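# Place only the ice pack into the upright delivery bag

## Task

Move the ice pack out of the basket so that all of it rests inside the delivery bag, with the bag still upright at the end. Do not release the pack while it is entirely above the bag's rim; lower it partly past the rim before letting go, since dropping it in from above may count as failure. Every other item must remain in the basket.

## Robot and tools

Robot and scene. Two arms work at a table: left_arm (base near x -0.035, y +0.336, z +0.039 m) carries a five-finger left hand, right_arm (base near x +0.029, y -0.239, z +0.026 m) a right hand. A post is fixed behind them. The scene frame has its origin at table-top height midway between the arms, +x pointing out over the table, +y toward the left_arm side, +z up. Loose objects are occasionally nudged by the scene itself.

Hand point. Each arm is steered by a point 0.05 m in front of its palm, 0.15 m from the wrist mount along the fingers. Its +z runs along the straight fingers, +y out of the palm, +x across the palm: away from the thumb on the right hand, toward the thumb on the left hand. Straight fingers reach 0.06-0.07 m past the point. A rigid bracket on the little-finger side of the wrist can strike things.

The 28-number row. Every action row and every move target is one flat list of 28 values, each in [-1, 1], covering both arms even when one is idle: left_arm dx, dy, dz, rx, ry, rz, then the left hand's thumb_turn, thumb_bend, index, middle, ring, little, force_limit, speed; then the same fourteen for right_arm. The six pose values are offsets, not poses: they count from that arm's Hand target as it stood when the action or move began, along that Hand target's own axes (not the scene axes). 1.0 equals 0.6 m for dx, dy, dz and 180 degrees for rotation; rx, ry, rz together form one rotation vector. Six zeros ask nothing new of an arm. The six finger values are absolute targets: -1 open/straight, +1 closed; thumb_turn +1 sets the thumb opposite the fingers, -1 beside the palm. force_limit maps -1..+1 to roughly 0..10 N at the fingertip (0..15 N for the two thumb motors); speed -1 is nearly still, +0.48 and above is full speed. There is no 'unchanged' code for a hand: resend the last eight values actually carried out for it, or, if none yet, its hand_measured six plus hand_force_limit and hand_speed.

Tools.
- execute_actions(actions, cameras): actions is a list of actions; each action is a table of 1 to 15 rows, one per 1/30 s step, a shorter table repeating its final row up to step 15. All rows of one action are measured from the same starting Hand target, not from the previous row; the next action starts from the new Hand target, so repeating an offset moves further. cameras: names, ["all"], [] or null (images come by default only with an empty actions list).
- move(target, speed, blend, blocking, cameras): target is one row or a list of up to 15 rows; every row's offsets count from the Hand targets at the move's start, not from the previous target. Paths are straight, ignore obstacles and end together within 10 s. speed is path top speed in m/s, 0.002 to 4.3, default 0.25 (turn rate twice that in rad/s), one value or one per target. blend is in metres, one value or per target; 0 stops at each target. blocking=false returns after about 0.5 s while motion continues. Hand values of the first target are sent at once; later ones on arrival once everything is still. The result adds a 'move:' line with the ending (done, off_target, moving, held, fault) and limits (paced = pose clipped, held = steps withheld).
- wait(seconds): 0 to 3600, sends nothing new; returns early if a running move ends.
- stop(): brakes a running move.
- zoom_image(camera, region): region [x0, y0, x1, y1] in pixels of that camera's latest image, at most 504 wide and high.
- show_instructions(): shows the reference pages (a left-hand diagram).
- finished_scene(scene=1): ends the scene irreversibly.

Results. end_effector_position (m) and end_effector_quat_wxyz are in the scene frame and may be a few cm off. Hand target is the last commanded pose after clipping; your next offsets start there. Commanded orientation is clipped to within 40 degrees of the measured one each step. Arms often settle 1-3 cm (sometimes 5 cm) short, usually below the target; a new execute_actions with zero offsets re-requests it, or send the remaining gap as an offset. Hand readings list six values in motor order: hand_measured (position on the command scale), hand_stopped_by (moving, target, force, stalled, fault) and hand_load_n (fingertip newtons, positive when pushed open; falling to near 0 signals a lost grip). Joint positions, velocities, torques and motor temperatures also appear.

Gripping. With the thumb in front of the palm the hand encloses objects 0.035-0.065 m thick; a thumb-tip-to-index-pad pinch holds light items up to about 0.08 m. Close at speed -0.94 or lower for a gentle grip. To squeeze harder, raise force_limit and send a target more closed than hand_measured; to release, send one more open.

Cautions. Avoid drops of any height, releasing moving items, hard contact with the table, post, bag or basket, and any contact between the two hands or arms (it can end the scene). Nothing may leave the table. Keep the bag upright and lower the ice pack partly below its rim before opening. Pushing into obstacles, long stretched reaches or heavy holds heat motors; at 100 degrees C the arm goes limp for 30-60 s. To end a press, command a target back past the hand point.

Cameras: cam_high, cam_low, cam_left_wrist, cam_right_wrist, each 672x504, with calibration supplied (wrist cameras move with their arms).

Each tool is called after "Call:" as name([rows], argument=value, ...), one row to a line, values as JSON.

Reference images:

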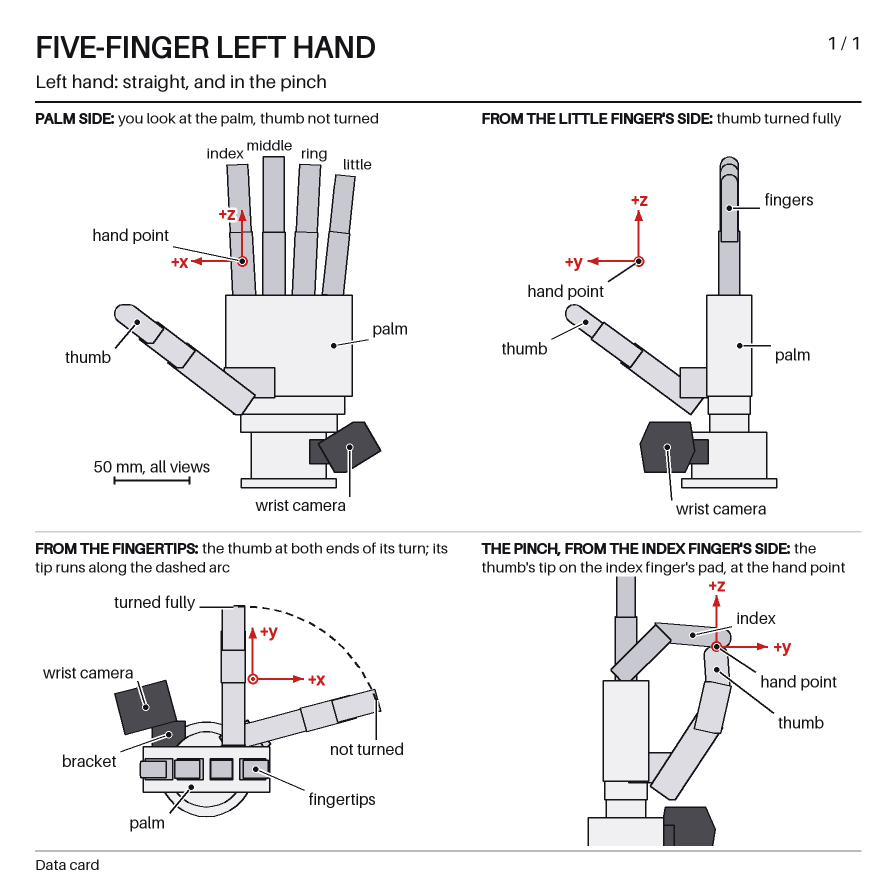

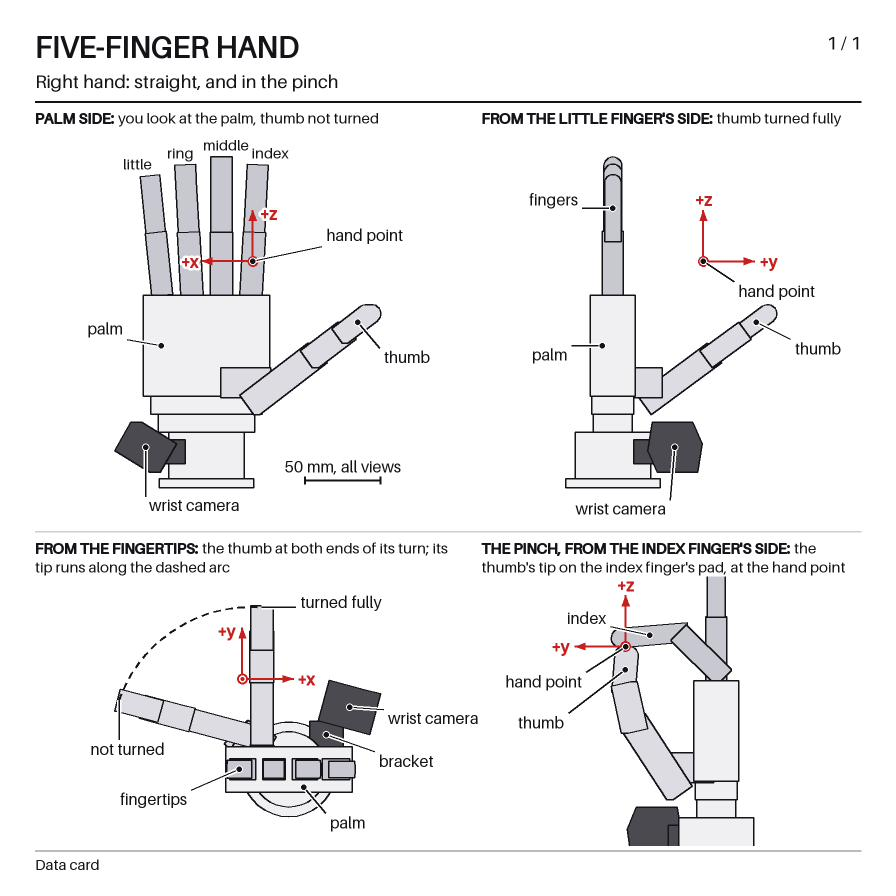

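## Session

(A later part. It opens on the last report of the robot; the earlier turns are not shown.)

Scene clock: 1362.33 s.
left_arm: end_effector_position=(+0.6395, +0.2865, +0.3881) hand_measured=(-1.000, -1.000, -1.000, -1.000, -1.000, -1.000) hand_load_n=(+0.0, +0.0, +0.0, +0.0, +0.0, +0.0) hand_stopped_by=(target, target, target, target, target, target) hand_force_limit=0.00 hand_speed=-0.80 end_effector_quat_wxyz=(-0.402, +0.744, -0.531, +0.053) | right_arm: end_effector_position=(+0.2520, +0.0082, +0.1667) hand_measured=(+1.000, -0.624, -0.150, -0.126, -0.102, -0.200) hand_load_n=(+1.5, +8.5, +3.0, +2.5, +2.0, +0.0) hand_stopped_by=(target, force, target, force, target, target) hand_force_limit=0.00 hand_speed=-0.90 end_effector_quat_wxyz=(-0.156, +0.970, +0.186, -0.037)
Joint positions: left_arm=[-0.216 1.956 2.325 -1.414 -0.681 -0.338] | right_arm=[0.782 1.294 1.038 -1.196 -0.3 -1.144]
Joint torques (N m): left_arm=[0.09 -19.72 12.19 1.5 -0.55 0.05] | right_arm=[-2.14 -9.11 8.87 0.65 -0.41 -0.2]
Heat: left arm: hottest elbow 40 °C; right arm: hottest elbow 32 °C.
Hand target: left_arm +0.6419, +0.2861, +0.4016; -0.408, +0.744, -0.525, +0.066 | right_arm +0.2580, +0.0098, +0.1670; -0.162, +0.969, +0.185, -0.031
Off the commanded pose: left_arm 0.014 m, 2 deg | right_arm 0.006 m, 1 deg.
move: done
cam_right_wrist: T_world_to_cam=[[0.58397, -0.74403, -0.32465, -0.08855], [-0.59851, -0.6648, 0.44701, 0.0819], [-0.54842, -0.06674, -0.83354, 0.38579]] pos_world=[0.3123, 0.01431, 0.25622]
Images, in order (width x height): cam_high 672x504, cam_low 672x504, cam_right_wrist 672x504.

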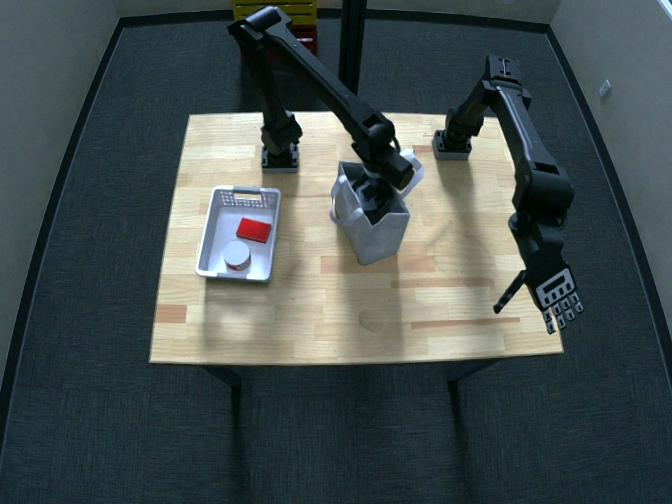

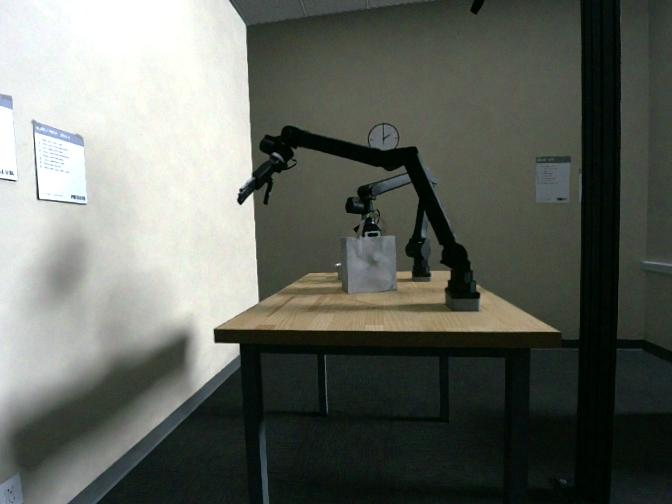

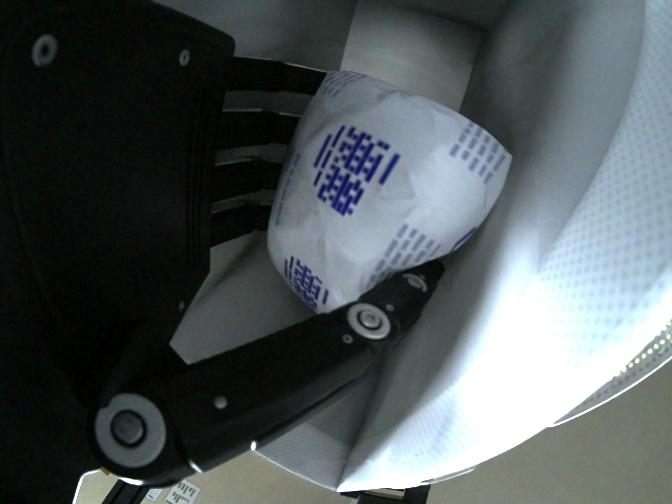

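Call:
move(target=[0,0,0,0,0,0,-1,-1,-1,-1,-1,-1,0,-0.8,0,0.0217,0.063,0,0,0,1,0.05,-0.15,-0.1,-0.1,-0.2,0.0,-0.9], cameras=["cam_high","cam_right_wrist","cam_low"], speed=0.04)

Call:
zoom_image(camera="cam_high", region=[330, 130, 420, 230])

Call:
zoom_image(camera="cam_right_wrist", region=[190, 0, 560, 370])

Call:
zoom_image(camera="cam_low", region=[325, 175, 415, 305])

Scene clock: 1394.17 s.
left_arm: end_effector_position=(+0.6395, +0.2865, +0.3881) hand_measured=(-1.000, -1.000, -1.000, -1.000, -1.000, -1.000) hand_load_n=(+0.0, +0.0, +0.0, +0.0, +0.0, +0.0) hand_stopped_by=(target, target, target, target, target, target) hand_force_limit=0.00 hand_speed=-0.80 end_effector_quat_wxyz=(-0.402, +0.744, -0.531, +0.053) | right_arm: end_effector_position=(+0.2520, +0.0082, +0.1268) hand_measured=(+1.000, -0.624, -0.150, -0.126, -0.102, -0.200) hand_load_n=(+1.0, +8.5, +3.0, +2.5, +2.0, +0.0) hand_stopped_by=(target, force, target, force, target, target) hand_force_limit=0.00 hand_speed=-0.90 end_effector_quat_wxyz=(-0.156, +0.970, +0.186, -0.037)
Joint positions: left_arm=[-0.216 1.956 2.325 -1.414 -0.681 -0.338] | right_arm=[0.782 1.328 0.959 -1.083 -0.3 -1.144]
Joint torques (N m): left_arm=[0.09 -19.72 12.21 1.5 -0.55 0.05] | right_arm=[-1.03 -9.58 8.28 0.69 -0.43 -0.15]
Heat: left arm: hottest elbow 40 °C; right arm: hottest elbow 33 °C.
Hand target: left_arm +0.6419, +0.2861, +0.4016; -0.408, +0.744, -0.525, +0.066 | right_arm +0.2580, +0.0097, +0.1270; -0.162, +0.969, +0.185, -0.031
Off the commanded pose: left_arm 0.014 m, 2 deg | right_arm 0.006 m, 1 deg.
move: done
cam_right_wrist: T_world_to_cam=[[0.58397, -0.74403, -0.32465, -0.10151], [-0.59851, -0.6648, 0.44701, 0.09961], [-0.54842, -0.06674, -0.83354, 0.35247]] pos_world=[0.3122, 0.01421, 0.21632]
Images, in order (width x height): cam_high 672x504, cam_low 672x504, cam_right_wrist 672x504.

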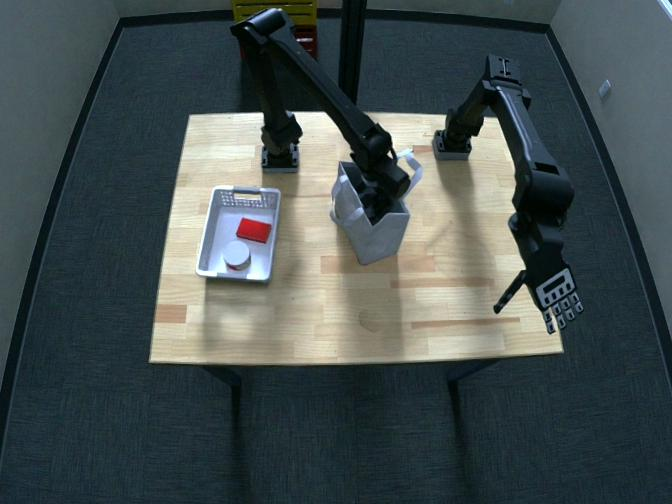

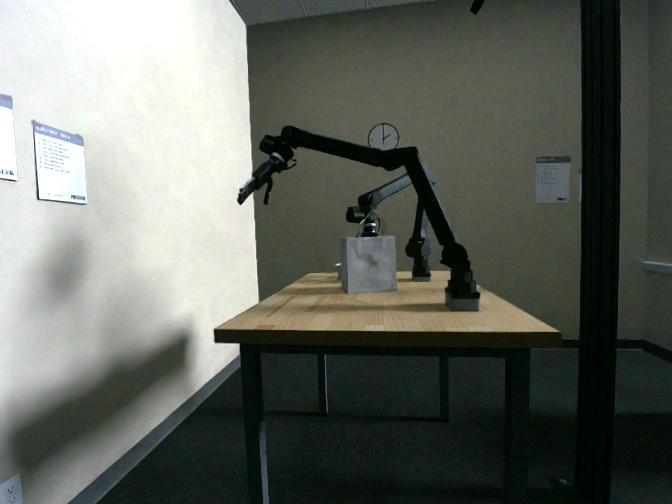

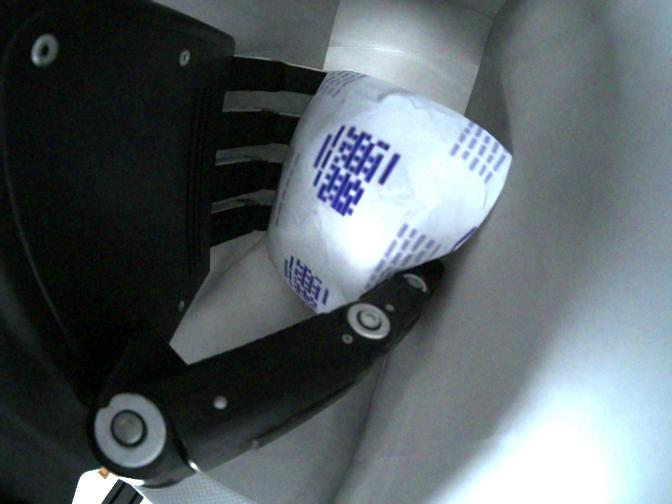

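Scaled by 5.040 from the camera's image (finer frame: 960x720).

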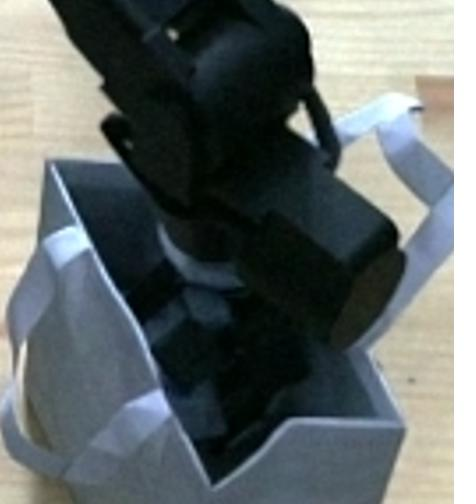

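Scaled by 1.362 from the camera's image (finer frame: 960x720).

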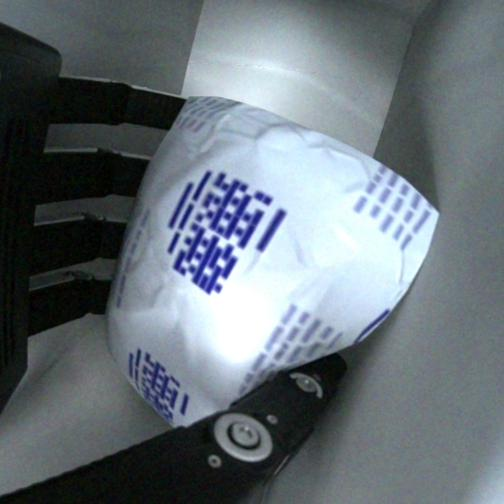

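Scaled by 3.877 from the camera's image (finer frame: 960x720).

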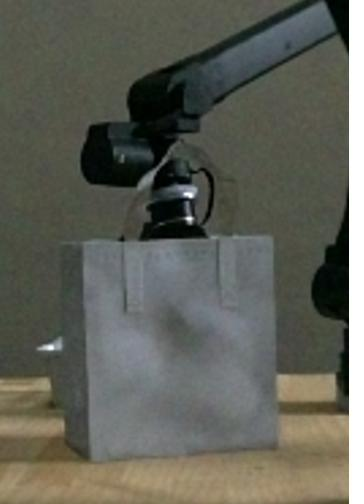

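Call:
move(target=[0,0,0,0,0,0,-1,-1,-1,-1,-1,-1,0,-0.8,0,0.0190,0.0552,0,0,0,1,0.05,-0.15,-0.1,-0.1,-0.2,0.0,-0.9], cameras=["cam_high","cam_right_wrist","cam_low"], speed=0.04)

Call:
zoom_image(camera="cam_high", region=[330, 130, 420, 230])

Call:
zoom_image(camera="cam_right_wrist", region=[190, 0, 560, 370])

Call:
zoom_image(camera="cam_low", region=[325, 175, 415, 305])

Scene clock: 1402.10 s.
left_arm: end_effector_position=(+0.6395, +0.2865, +0.3881) hand_measured=(-1.000, -1.000, -1.000, -1.000, -1.000, -1.000) hand_load_n=(+0.0, +0.0, +0.0, +0.0, +0.0, +0.0) hand_stopped_by=(target, target, target, target, target, target) hand_force_limit=0.00 hand_speed=-0.80 end_effector_quat_wxyz=(-0.402, +0.744, -0.531, +0.053) | right_arm: end_effector_position=(+0.2521, +0.0082, +0.0919) hand_measured=(+1.000, -0.624, -0.150, -0.126, -0.102, -0.200) hand_load_n=(+1.0, +8.5, +3.0, +3.0, +2.0, +0.0) hand_stopped_by=(target, force, target, force, target, target) hand_force_limit=0.00 hand_speed=-0.90 end_effector_quat_wxyz=(-0.156, +0.969, +0.186, -0.037)
Joint positions: left_arm=[-0.216 1.956 2.325 -1.414 -0.681 -0.338] | right_arm=[0.782 1.369 0.899 -0.981 -0.3 -1.145]
Joint torques (N m): left_arm=[0.15 -19.72 12.19 1.47 -0.55 0.04] | right_arm=[-2.49 -9.47 7.87 0.98 -0.52 -0.18]
Heat: left arm: hottest elbow 40 °C; right arm: hottest elbow 33 °C.
Hand target: left_arm +0.6419, +0.2861, +0.4016; -0.408, +0.744, -0.525, +0.066 | right_arm +0.2580, +0.0096, +0.0919; -0.162, +0.969, +0.185, -0.031
Off the commanded pose: left_arm 0.014 m, 2 deg | right_arm 0.006 m, 1 deg.
move: done
cam_right_wrist: T_world_to_cam=[[0.58424, -0.74382, -0.32464, -0.11292], [-0.59836, -0.66503, 0.44688, 0.11531], [-0.5483, -0.06683, -0.83361, 0.32342]] pos_world=[0.3123, 0.01431, 0.18142]
Images, in order (width x height): cam_high 672x504, cam_low 672x504, cam_right_wrist 672x504.

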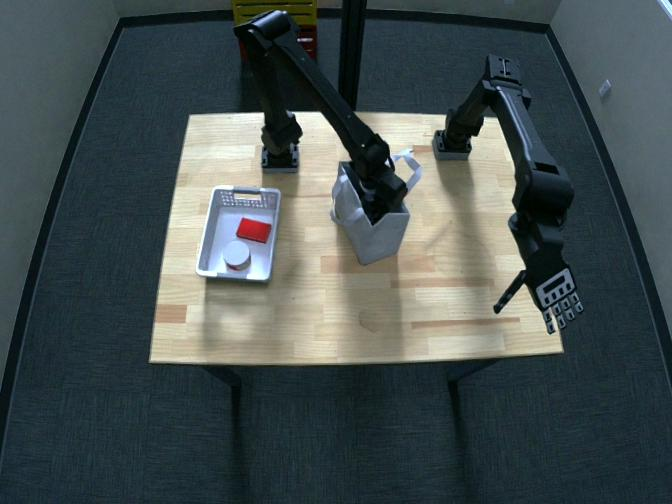

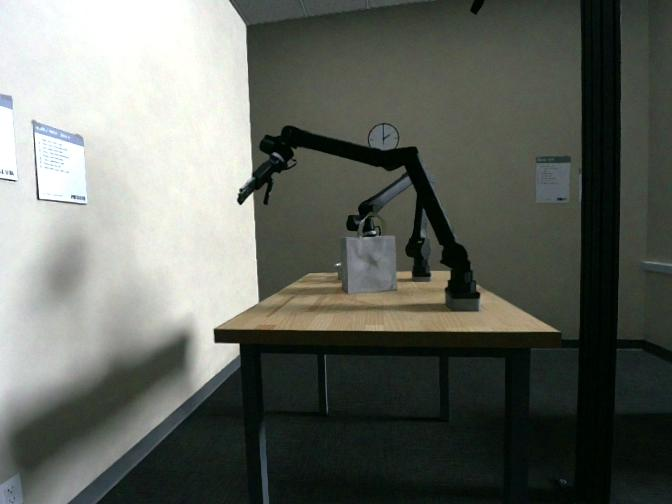

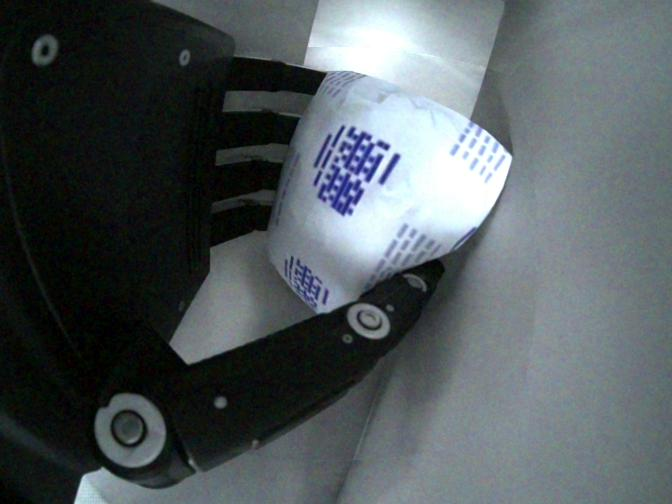

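Scaled by 5.040 from the camera's image (finer frame: 960x720).

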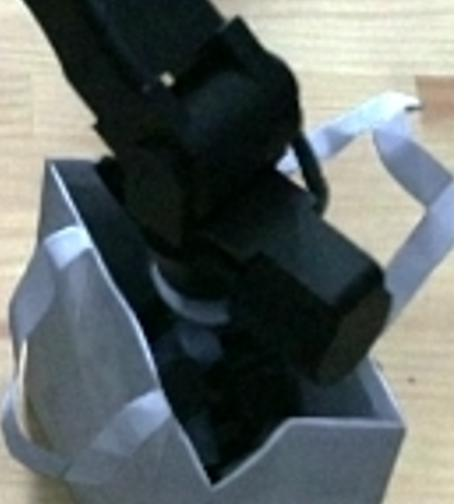

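Scaled by 1.362 from the camera's image (finer frame: 960x720).

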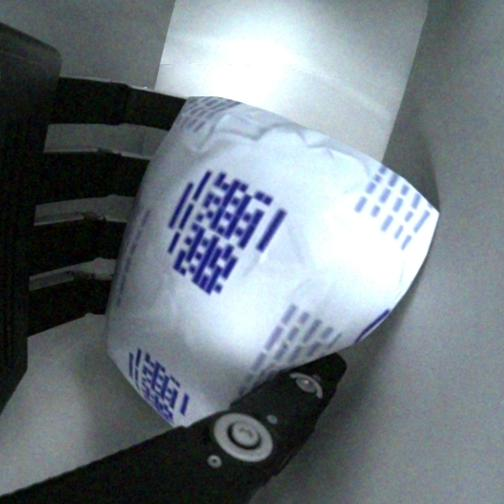

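Scaled by 3.877 from the camera's image (finer frame: 960x720).

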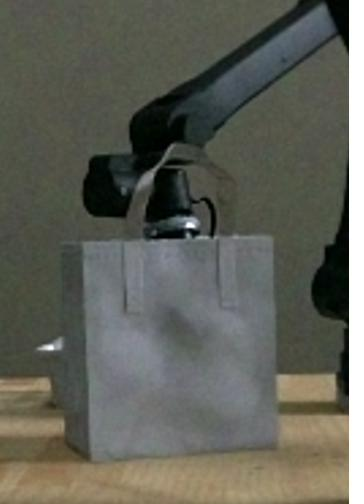

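Call:
move(target=[0,0,0,0,0,0,-1,-1,-1,-1,-1,-1,0,-0.8,0,0.0119,0.0347,0,0,0,1,0.05,-0.15,-0.1,-0.1,-0.2,0.0,-0.9], cameras=["cam_high","cam_right_wrist","cam_low"], speed=0.03)

Call:
zoom_image(camera="cam_high", region=[330, 130, 420, 230])

Call:
zoom_image(camera="cam_low", region=[325, 175, 415, 305])

Scene clock: 1415.13 s.
left_arm: end_effector_position=(+0.6395, +0.2865, +0.3881) hand_measured=(-1.000, -1.000, -1.000, -1.000, -1.000, -1.000) hand_load_n=(+0.0, +0.0, +0.0, +0.0, +0.0, +0.0) hand_stopped_by=(target, target, target, target, target, target) hand_force_limit=0.00 hand_speed=-0.80 end_effector_quat_wxyz=(-0.402, +0.744, -0.531, +0.053) | right_arm: end_effector_position=(+0.2526, +0.0088, +0.0706) hand_measured=(+1.000, -0.624, -0.150, -0.126, -0.102, -0.200) hand_load_n=(+1.5, +8.5, +3.0, +2.5, +2.0, +0.0) hand_stopped_by=(target, force, target, force, target, target) hand_force_limit=0.00 hand_speed=-0.90 end_effector_quat_wxyz=(-0.157, +0.969, +0.186, -0.036)
Joint positions: left_arm=[-0.216 1.956 2.325 -1.414 -0.681 -0.338] | right_arm=[0.782 1.4 0.865 -0.915 -0.3 -1.145]
Joint torques (N m): left_arm=[0.09 -19.78 12.19 1.48 -0.55 0.05] | right_arm=[-2.14 -10.46 7.88 0.95 -0.49 -0.15]
Heat: left arm: hottest elbow 40 °C; right arm: hottest elbow 32 °C.
Hand target: left_arm +0.6419, +0.2861, +0.4016; -0.408, +0.744, -0.525, +0.066 | right_arm +0.2582, +0.0098, +0.0701; -0.162, +0.969, +0.185, -0.030
Off the commanded pose: left_arm 0.014 m, 2 deg | right_arm 0.006 m, 1 deg.
move: done
cam_right_wrist: T_world_to_cam=[[0.58485, -0.7432, -0.32497, -0.11996], [-0.5992, -0.66588, 0.44449, 0.1259], [-0.54673, -0.06523, -0.83476, 0.30566]] pos_world=[0.31271, 0.01462, 0.16021]
Images, in order (width x height): cam_high 672x504, cam_low 672x504, cam_right_wrist 672x504.

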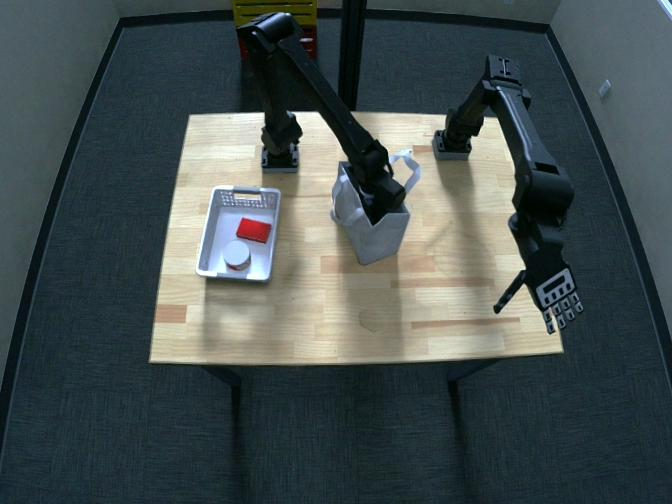

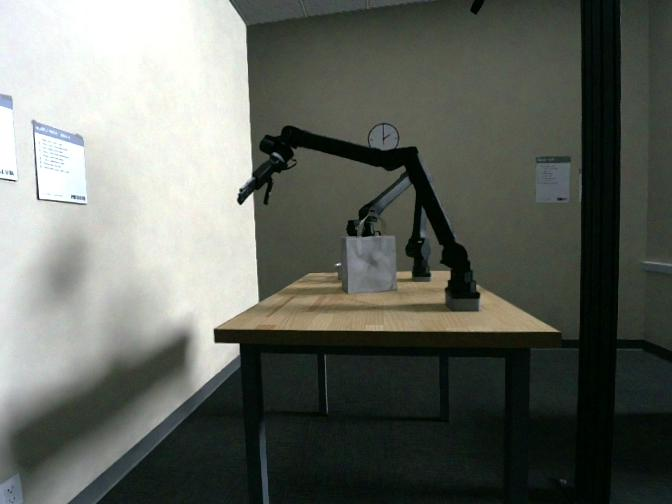

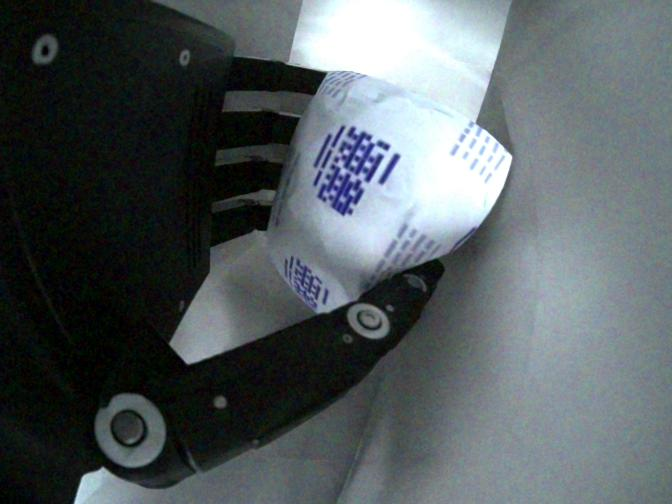

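Scaled by 5.040 from the camera's image (finer frame: 960x720).

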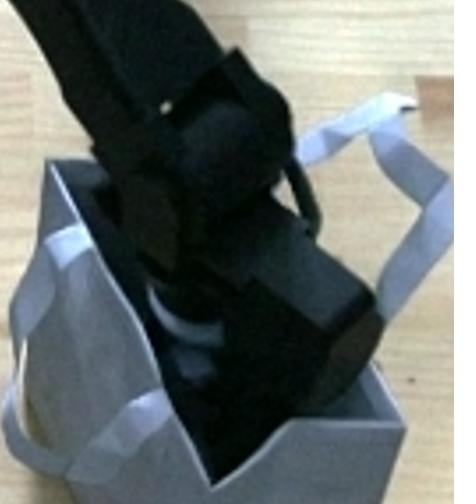

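Scaled by 3.877 from the camera's image (finer frame: 960x720).

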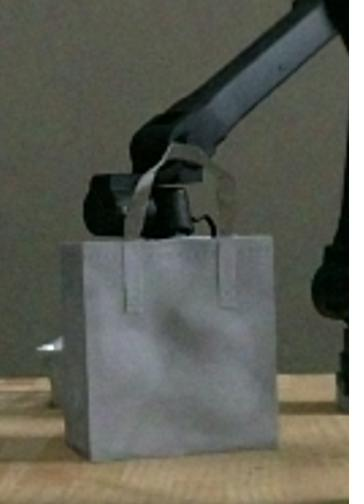

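Call:
move(target=[0,0,0,0,0,0,-1,-1,-1,-1,-1,-1,0,-0.8,0,0,0,0,0,0,1,0.05,-0.5,-0.5,-0.5,-0.5,0.0,-0.94], cameras=["cam_high","cam_right_wrist"])

Scene clock: 1423.20 s.
left_arm: end_effector_position=(+0.6395, +0.2865, +0.3881) hand_measured=(-1.000, -1.000, -1.000, -1.000, -1.000, -1.000) hand_load_n=(+0.0, +0.0, -0.5, +0.0, +0.0, +0.0) hand_stopped_by=(target, target, target, target, target, target) hand_force_limit=0.00 hand_speed=-0.80 end_effector_quat_wxyz=(-0.402, +0.744, -0.531, +0.053) | right_arm: end_effector_position=(+0.2525, +0.0088, +0.0706) hand_measured=(+1.000, -0.620, -0.500, -0.500, -0.500, -0.500) hand_load_n=(+0.0, +0.0, +0.0, +0.5, +0.0, +0.0) hand_stopped_by=(target, force, target, target, target, target) hand_force_limit=0.00 hand_speed=-0.94 end_effector_quat_wxyz=(-0.157, +0.969, +0.186, -0.036)
Joint positions: left_arm=[-0.216 1.956 2.325 -1.414 -0.681 -0.338] | right_arm=[0.782 1.4 0.865 -0.915 -0.3 -1.145]
Joint torques (N m): left_arm=[0.15 -19.72 12.21 1.47 -0.55 0.05] | right_arm=[-2.14 -9.88 7.73 0.94 -0.56 -0.16]
Heat: left arm: hottest elbow 40 °C; right arm: hottest elbow 32 °C.
Hand target: left_arm +0.6419, +0.2861, +0.4016; -0.408, +0.744, -0.525, +0.066 | right_arm +0.2581, +0.0098, +0.0701; -0.162, +0.969, +0.185, -0.031
Off the commanded pose: left_arm 0.014 m, 2 deg | right_arm 0.006 m, 1 deg.
move: done
cam_right_wrist: T_world_to_cam=[[0.5848, -0.74309, -0.32531, -0.11975], [-0.59907, -0.66602, 0.44445, 0.12587], [-0.54693, -0.06503, -0.83465, 0.30566]] pos_world=[0.31261, 0.01472, 0.16021]

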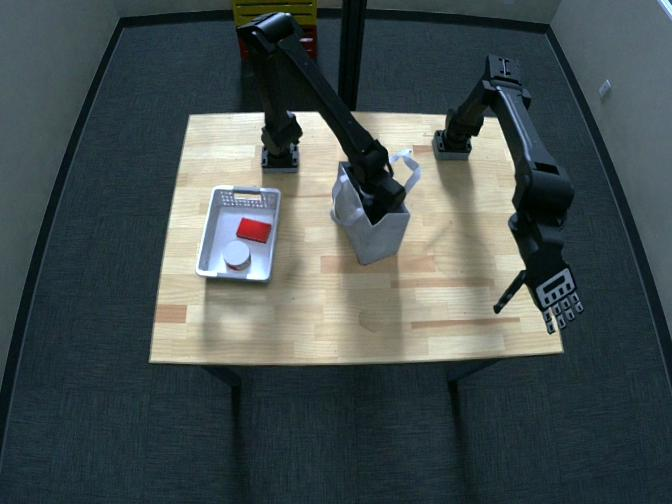

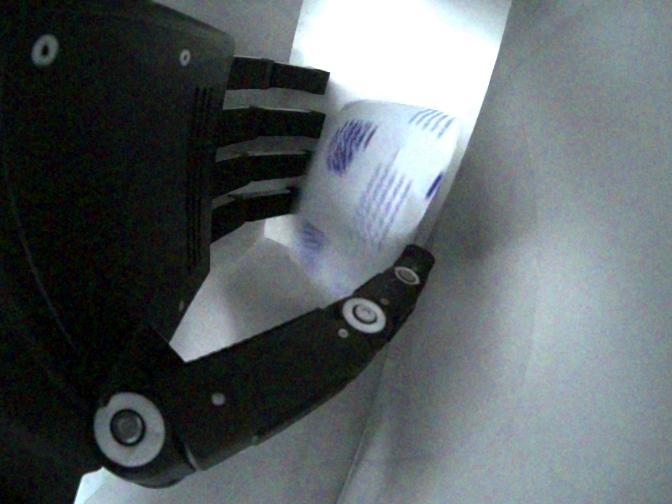

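Call:
move(target=[0,0,0,0,0,0,-1,-1,-1,-1,-1,-1,0,-0.8,0,0,0,0,0,0,1,-0.6,-0.95,-0.95,-0.95,-0.95,0.0,-0.94], cameras=["cam_high","cam_right_wrist"])

Scene clock: 1431.13 s.
left_arm: end_effector_position=(+0.6395, +0.2865, +0.3881) hand_measured=(-1.000, -1.000, -1.000, -1.000, -1.000, -1.000) hand_load_n=(+0.0, +0.0, +0.0, +0.0, +0.0, +0.0) hand_stopped_by=(target, target, target, target, target, target) hand_force_limit=0.00 hand_speed=-0.80 end_effector_quat_wxyz=(-0.402, +0.744, -0.531, +0.053) | right_arm: end_effector_position=(+0.2527, +0.0086, +0.0706) hand_measured=(+1.000, -0.600, -0.950, -0.950, -0.950, -0.950) hand_load_n=(+0.0, +0.0, -0.5, +0.0, +0.0, +0.0) hand_stopped_by=(target, target, target, target, target, target) hand_force_limit=0.00 hand_speed=-0.94 end_effector_quat_wxyz=(-0.157, +0.969, +0.186, -0.036)
Joint positions: left_arm=[-0.216 1.956 2.325 -1.414 -0.681 -0.338] | right_arm=[0.781 1.4 0.865 -0.915 -0.3 -1.145]
Joint torques (N m): left_arm=[0.15 -19.72 12.19 1.48 -0.55 0.05] | right_arm=[-1.2 -10.75 7.66 0.87 -0.53 -0.18]
Heat: left arm: hottest elbow 40 °C; right arm: hottest elbow 32 °C.
Hand target: left_arm +0.6419, +0.2861, +0.4016; -0.408, +0.744, -0.525, +0.066 | right_arm +0.2581, +0.0098, +0.0701; -0.162, +0.969, +0.185, -0.031
Off the commanded pose: left_arm 0.014 m, 2 deg | right_arm 0.005 m, 1 deg.
move: done
cam_right_wrist: T_world_to_cam=[[0.58456, -0.7433, -0.32527, -0.11995], [-0.59933, -0.66582, 0.4444, 0.12595], [-0.54689, -0.06483, -0.83469, 0.30574]] pos_world=[0.31281, 0.01452, 0.16021]

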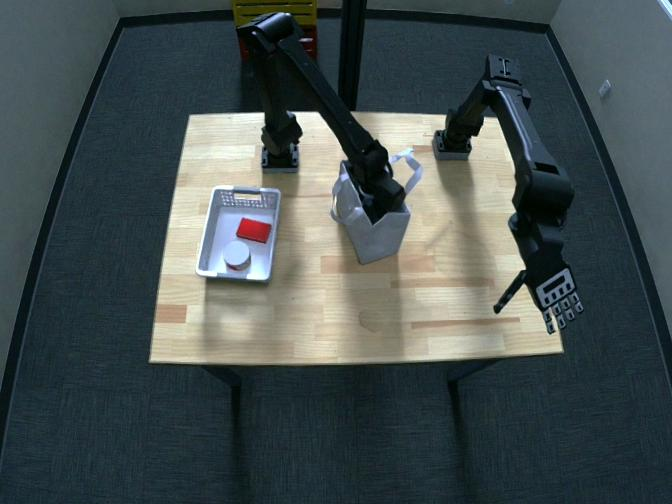

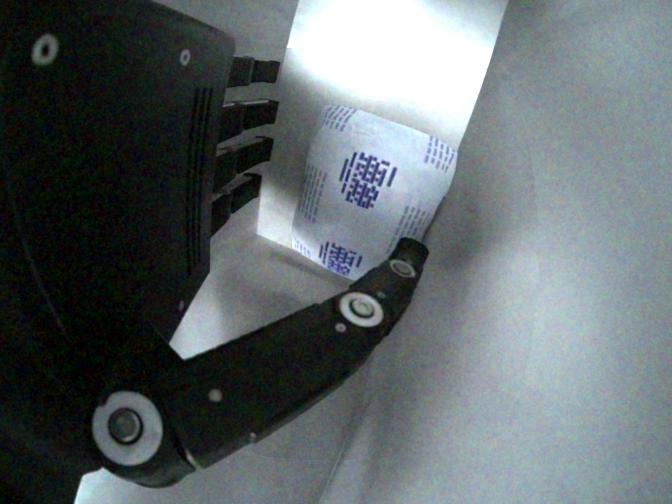

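Call:
move(target=[0,0,0,0,0,0,-1,-1,-1,-1,-1,-1,0,-0.8,0.019,-0.0337,-0.0767,0,0,0,1,-0.3,-0.95,-0.95,-0.95,-0.95,0.0,-0.8], cameras=["cam_high","cam_right_wrist"], speed=0.04)

Call:
zoom_image(camera="cam_high", region=[330, 130, 420, 230])

Scene clock: 1451.77 s.
left_arm: end_effector_position=(+0.6395, +0.2865, +0.3881) hand_measured=(-1.000, -1.000, -1.000, -1.000, -1.000, -1.000) hand_load_n=(+0.0, +0.0, +0.0, +0.0, +0.0, -0.5) hand_stopped_by=(target, target, target, target, target, target) hand_force_limit=0.00 hand_speed=-0.80 end_effector_quat_wxyz=(-0.402, +0.744, -0.531, +0.053) | right_arm: end_effector_position=(+0.2519, +0.0076, +0.1020) hand_measured=(+1.000, -0.300, -0.950, -0.950, -0.950, -0.950) hand_load_n=(+0.0, -0.5, -0.5, +0.0, +0.0, +0.0) hand_stopped_by=(target, target, target, target, target, target) hand_force_limit=0.00 hand_speed=-0.80 end_effector_quat_wxyz=(-0.148, +0.971, +0.184, -0.049)
Joint positions: left_arm=[-0.216 1.956 2.325 -1.414 -0.681 -0.338] | right_arm=[0.781 1.378 0.934 -1.039 -0.3 -1.146]
Joint torques (N m): left_arm=[0.15 -19.72 12.21 1.5 -0.55 0.04] | right_arm=[-2.2 -11.81 11.08 -0.05 -0.5 -0.2]
Heat: left arm: hottest elbow 40 °C; right arm: hottest elbow 31 °C.
Hand target: left_arm +0.6419, +0.2861, +0.4016; -0.408, +0.744, -0.525, +0.066 | right_arm +0.2671, +0.0178, +0.1201; -0.162, +0.969, +0.185, -0.031
Off the commanded pose: left_arm 0.014 m, 2 deg | right_arm 0.026 m, 3 deg.
move: off_target (right_arm)
cam_right_wrist: T_world_to_cam=[[0.5773, -0.75068, -0.32126, -0.10866], [-0.58846, -0.65526, 0.47366, 0.105], [-0.56607, -0.08439, -0.82002, 0.33488]] pos_world=[0.31409, 0.0155, 0.18996]

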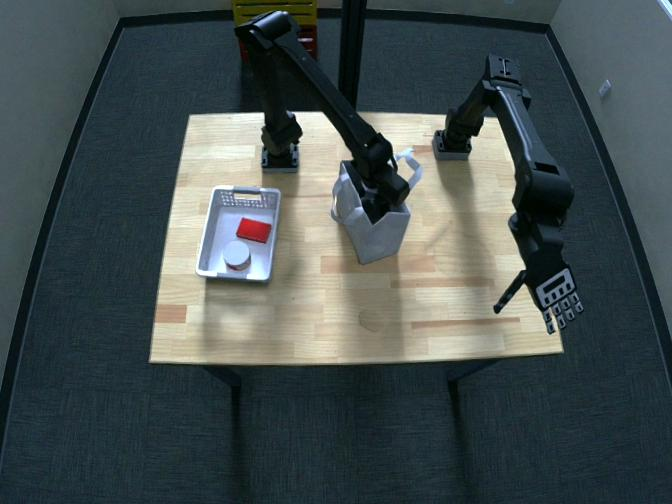

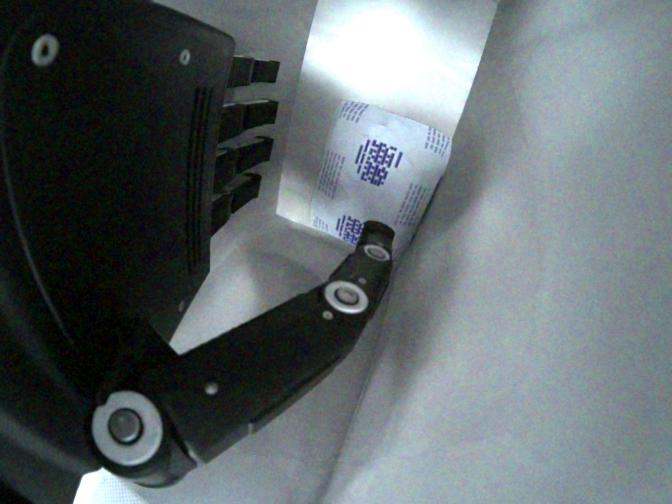

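Scaled by 5.040 from the camera's image (finer frame: 960x720).

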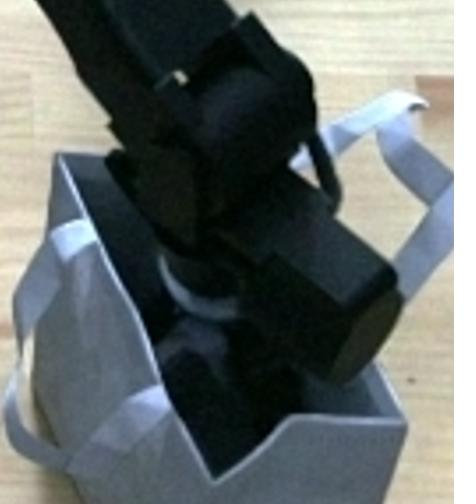

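Call:
move(target=[0,0,0,0,0,0,-1,-1,-1,-1,-1,-1,0,-0.8,0,-0.0434,-0.1261,0,0,0,1,-0.3,-0.95,-0.95,-0.95,-0.95,0.0,-0.8], cameras=["cam_high","cam_right_wrist"], speed=0.05)

Call:
zoom_image(camera="cam_high", region=[330, 130, 420, 230])

Scene clock: 1458.00 s.
left_arm: end_effector_position=(+0.6395, +0.2865, +0.3881) hand_measured=(-1.000, -1.000, -1.000, -1.000, -1.000, -1.000) hand_load_n=(+0.0, +0.0, +0.0, +0.0, +0.0, +0.0) hand_stopped_by=(target, target, target, target, target, target) hand_force_limit=0.00 hand_speed=-0.80 end_effector_quat_wxyz=(-0.402, +0.744, -0.531, +0.053) | right_arm: end_effector_position=(+0.2535, +0.0092, +0.1793) hand_measured=(+1.000, -0.300, -0.950, -0.950, -0.950, -0.950) hand_load_n=(+0.0, +0.0, +0.0, +0.0, +0.0, -0.5) hand_stopped_by=(target, target, target, target, target, target) hand_force_limit=0.00 hand_speed=-0.80 end_effector_quat_wxyz=(-0.146, +0.971, +0.183, -0.051)
Joint positions: left_arm=[-0.216 1.956 2.325 -1.414 -0.681 -0.338] | right_arm=[0.781 1.316 1.09 -1.261 -0.3 -1.146]
Joint torques (N m): left_arm=[0.09 -19.78 12.19 1.5 -0.55 0.04] | right_arm=[-1.85 -10.87 11.93 0.21 -0.4 -0.2]
Heat: left arm: hottest elbow 40 °C; right arm: hottest elbow 32 °C.
Hand target: left_arm +0.6419, +0.2861, +0.4016; -0.408, +0.744, -0.525, +0.066 | right_arm +0.2670, +0.0178, +0.2000; -0.162, +0.969, +0.185, -0.031
Off the commanded pose: left_arm 0.014 m, 2 deg | right_arm 0.026 m, 3 deg.
move: off_target (right_arm)
cam_right_wrist: T_world_to_cam=[[0.57614, -0.7518, -0.32071, -0.08325], [-0.5868, -0.6536, 0.47799, 0.06917], [-0.56897, -0.0872, -0.81772, 0.39969]] pos_world=[0.31597, 0.01748, 0.26707]

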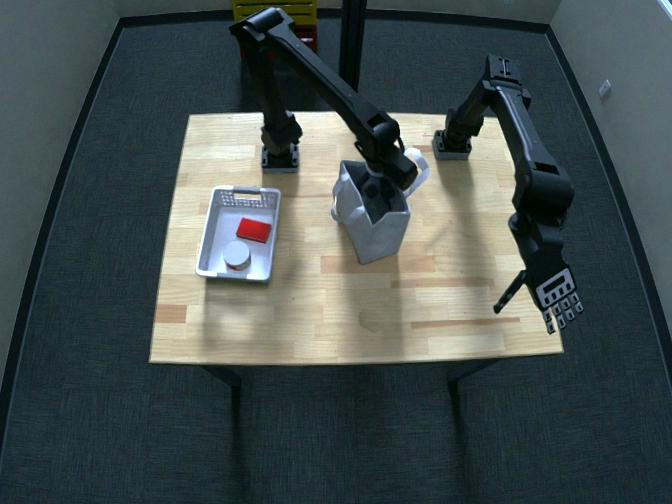

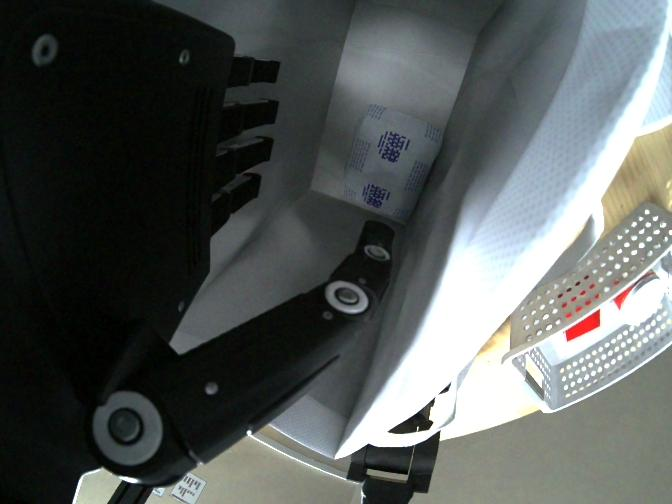

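Scaled by 5.040 from the camera's image (finer frame: 960x720).

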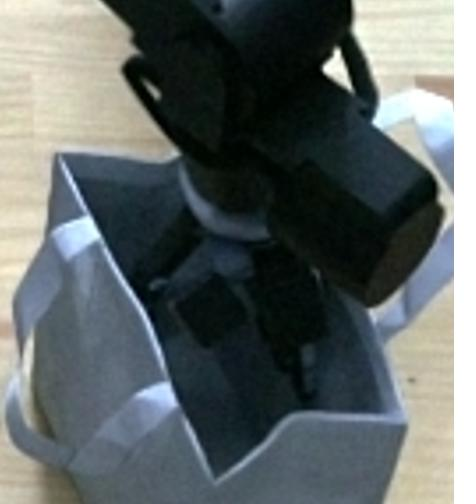

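Call:
move(target=[0,0,0,0,0,0,-1,-1,-1,-1,-1,-1,0,-0.8,0,-0.076,-0.2206,0,0,0,1,-0.3,-0.95,-0.95,-0.95,-0.95,0.0,-0.8], cameras=["cam_high","cam_right_wrist","cam_low"], speed=0.06)

Call:
zoom_image(camera="cam_high", region=[320, 110, 430, 260])

Scene clock: 1471.37 s.
left_arm: end_effector_position=(+0.6395, +0.2865, +0.3881) hand_measured=(-1.000, -1.000, -1.000, -1.000, -1.000, -1.000) hand_load_n=(+0.0, +0.0, +0.0, +0.0, +0.0, +0.0) hand_stopped_by=(target, target, target, target, target, target) hand_force_limit=0.00 hand_speed=-0.80 end_effector_quat_wxyz=(-0.402, +0.744, -0.531, +0.053) | right_arm: end_effector_position=(+0.2581, +0.0138, +0.3259) hand_measured=(+1.000, -0.300, -0.950, -0.950, -0.950, -0.950) hand_load_n=(+0.0, +0.0, +0.0, +0.0, +0.0, +0.0) hand_stopped_by=(target, target, target, target, target, target) hand_force_limit=0.00 hand_speed=-0.80 end_effector_quat_wxyz=(-0.153, +0.970, +0.185, -0.042)
Joint positions: left_arm=[-0.216 1.956 2.325 -1.414 -0.681 -0.338] | right_arm=[0.781 1.305 1.467 -1.627 -0.3 -1.146]
Joint torques (N m): left_arm=[0.09 -19.72 12.22 1.47 -0.55 0.05] | right_arm=[-2.26 -10.05 12 -0.35 -0.46 -0.18]
Heat: left arm: hottest elbow 40 °C; right arm: hottest elbow 32 °C.
Hand target: left_arm +0.6419, +0.2861, +0.4016; -0.408, +0.744, -0.525, +0.066 | right_arm +0.2669, +0.0180, +0.3400; -0.162, +0.969, +0.185, -0.031
Off the commanded pose: left_arm 0.014 m, 2 deg | right_arm 0.017 m, 2 deg.
move: off_target (right_arm)
cam_right_wrist: T_world_to_cam=[[0.58136, -0.74658, -0.32347, -0.036], [-0.59439, -0.66118, 0.45776, 0.01341], [-0.55562, -0.07386, -0.82815, 0.52239]] pos_world=[0.31915, 0.02057, 0.41484]
Images, in order (width x height): cam_high 672x504, cam_low 672x504, cam_right_wrist 672x504.

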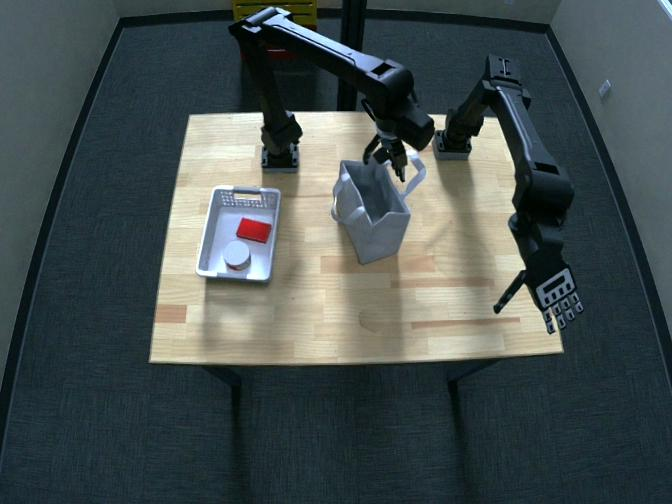

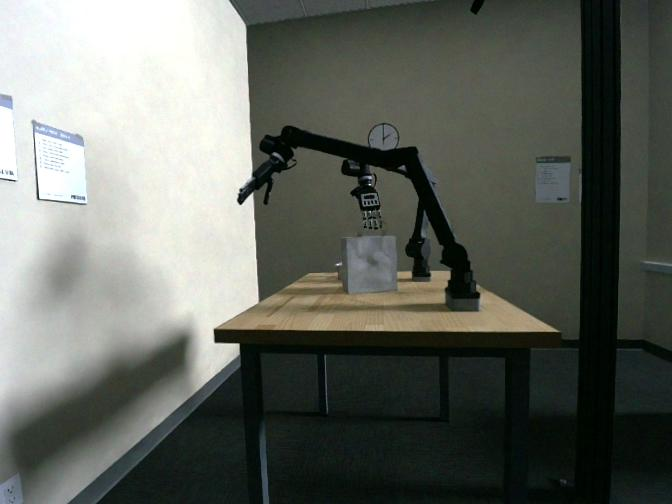

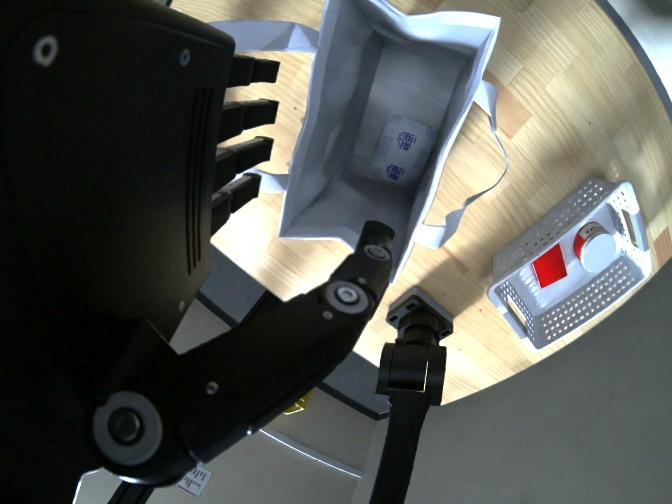

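Scaled by 3.360 from the camera's image (finer frame: 960x720).

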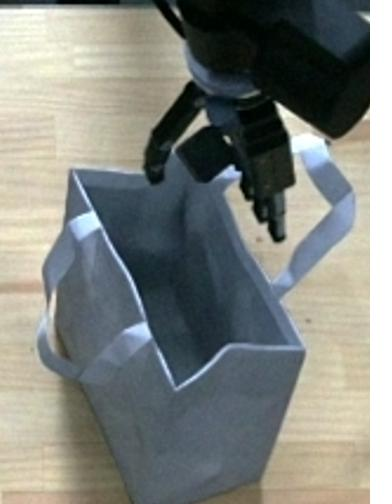

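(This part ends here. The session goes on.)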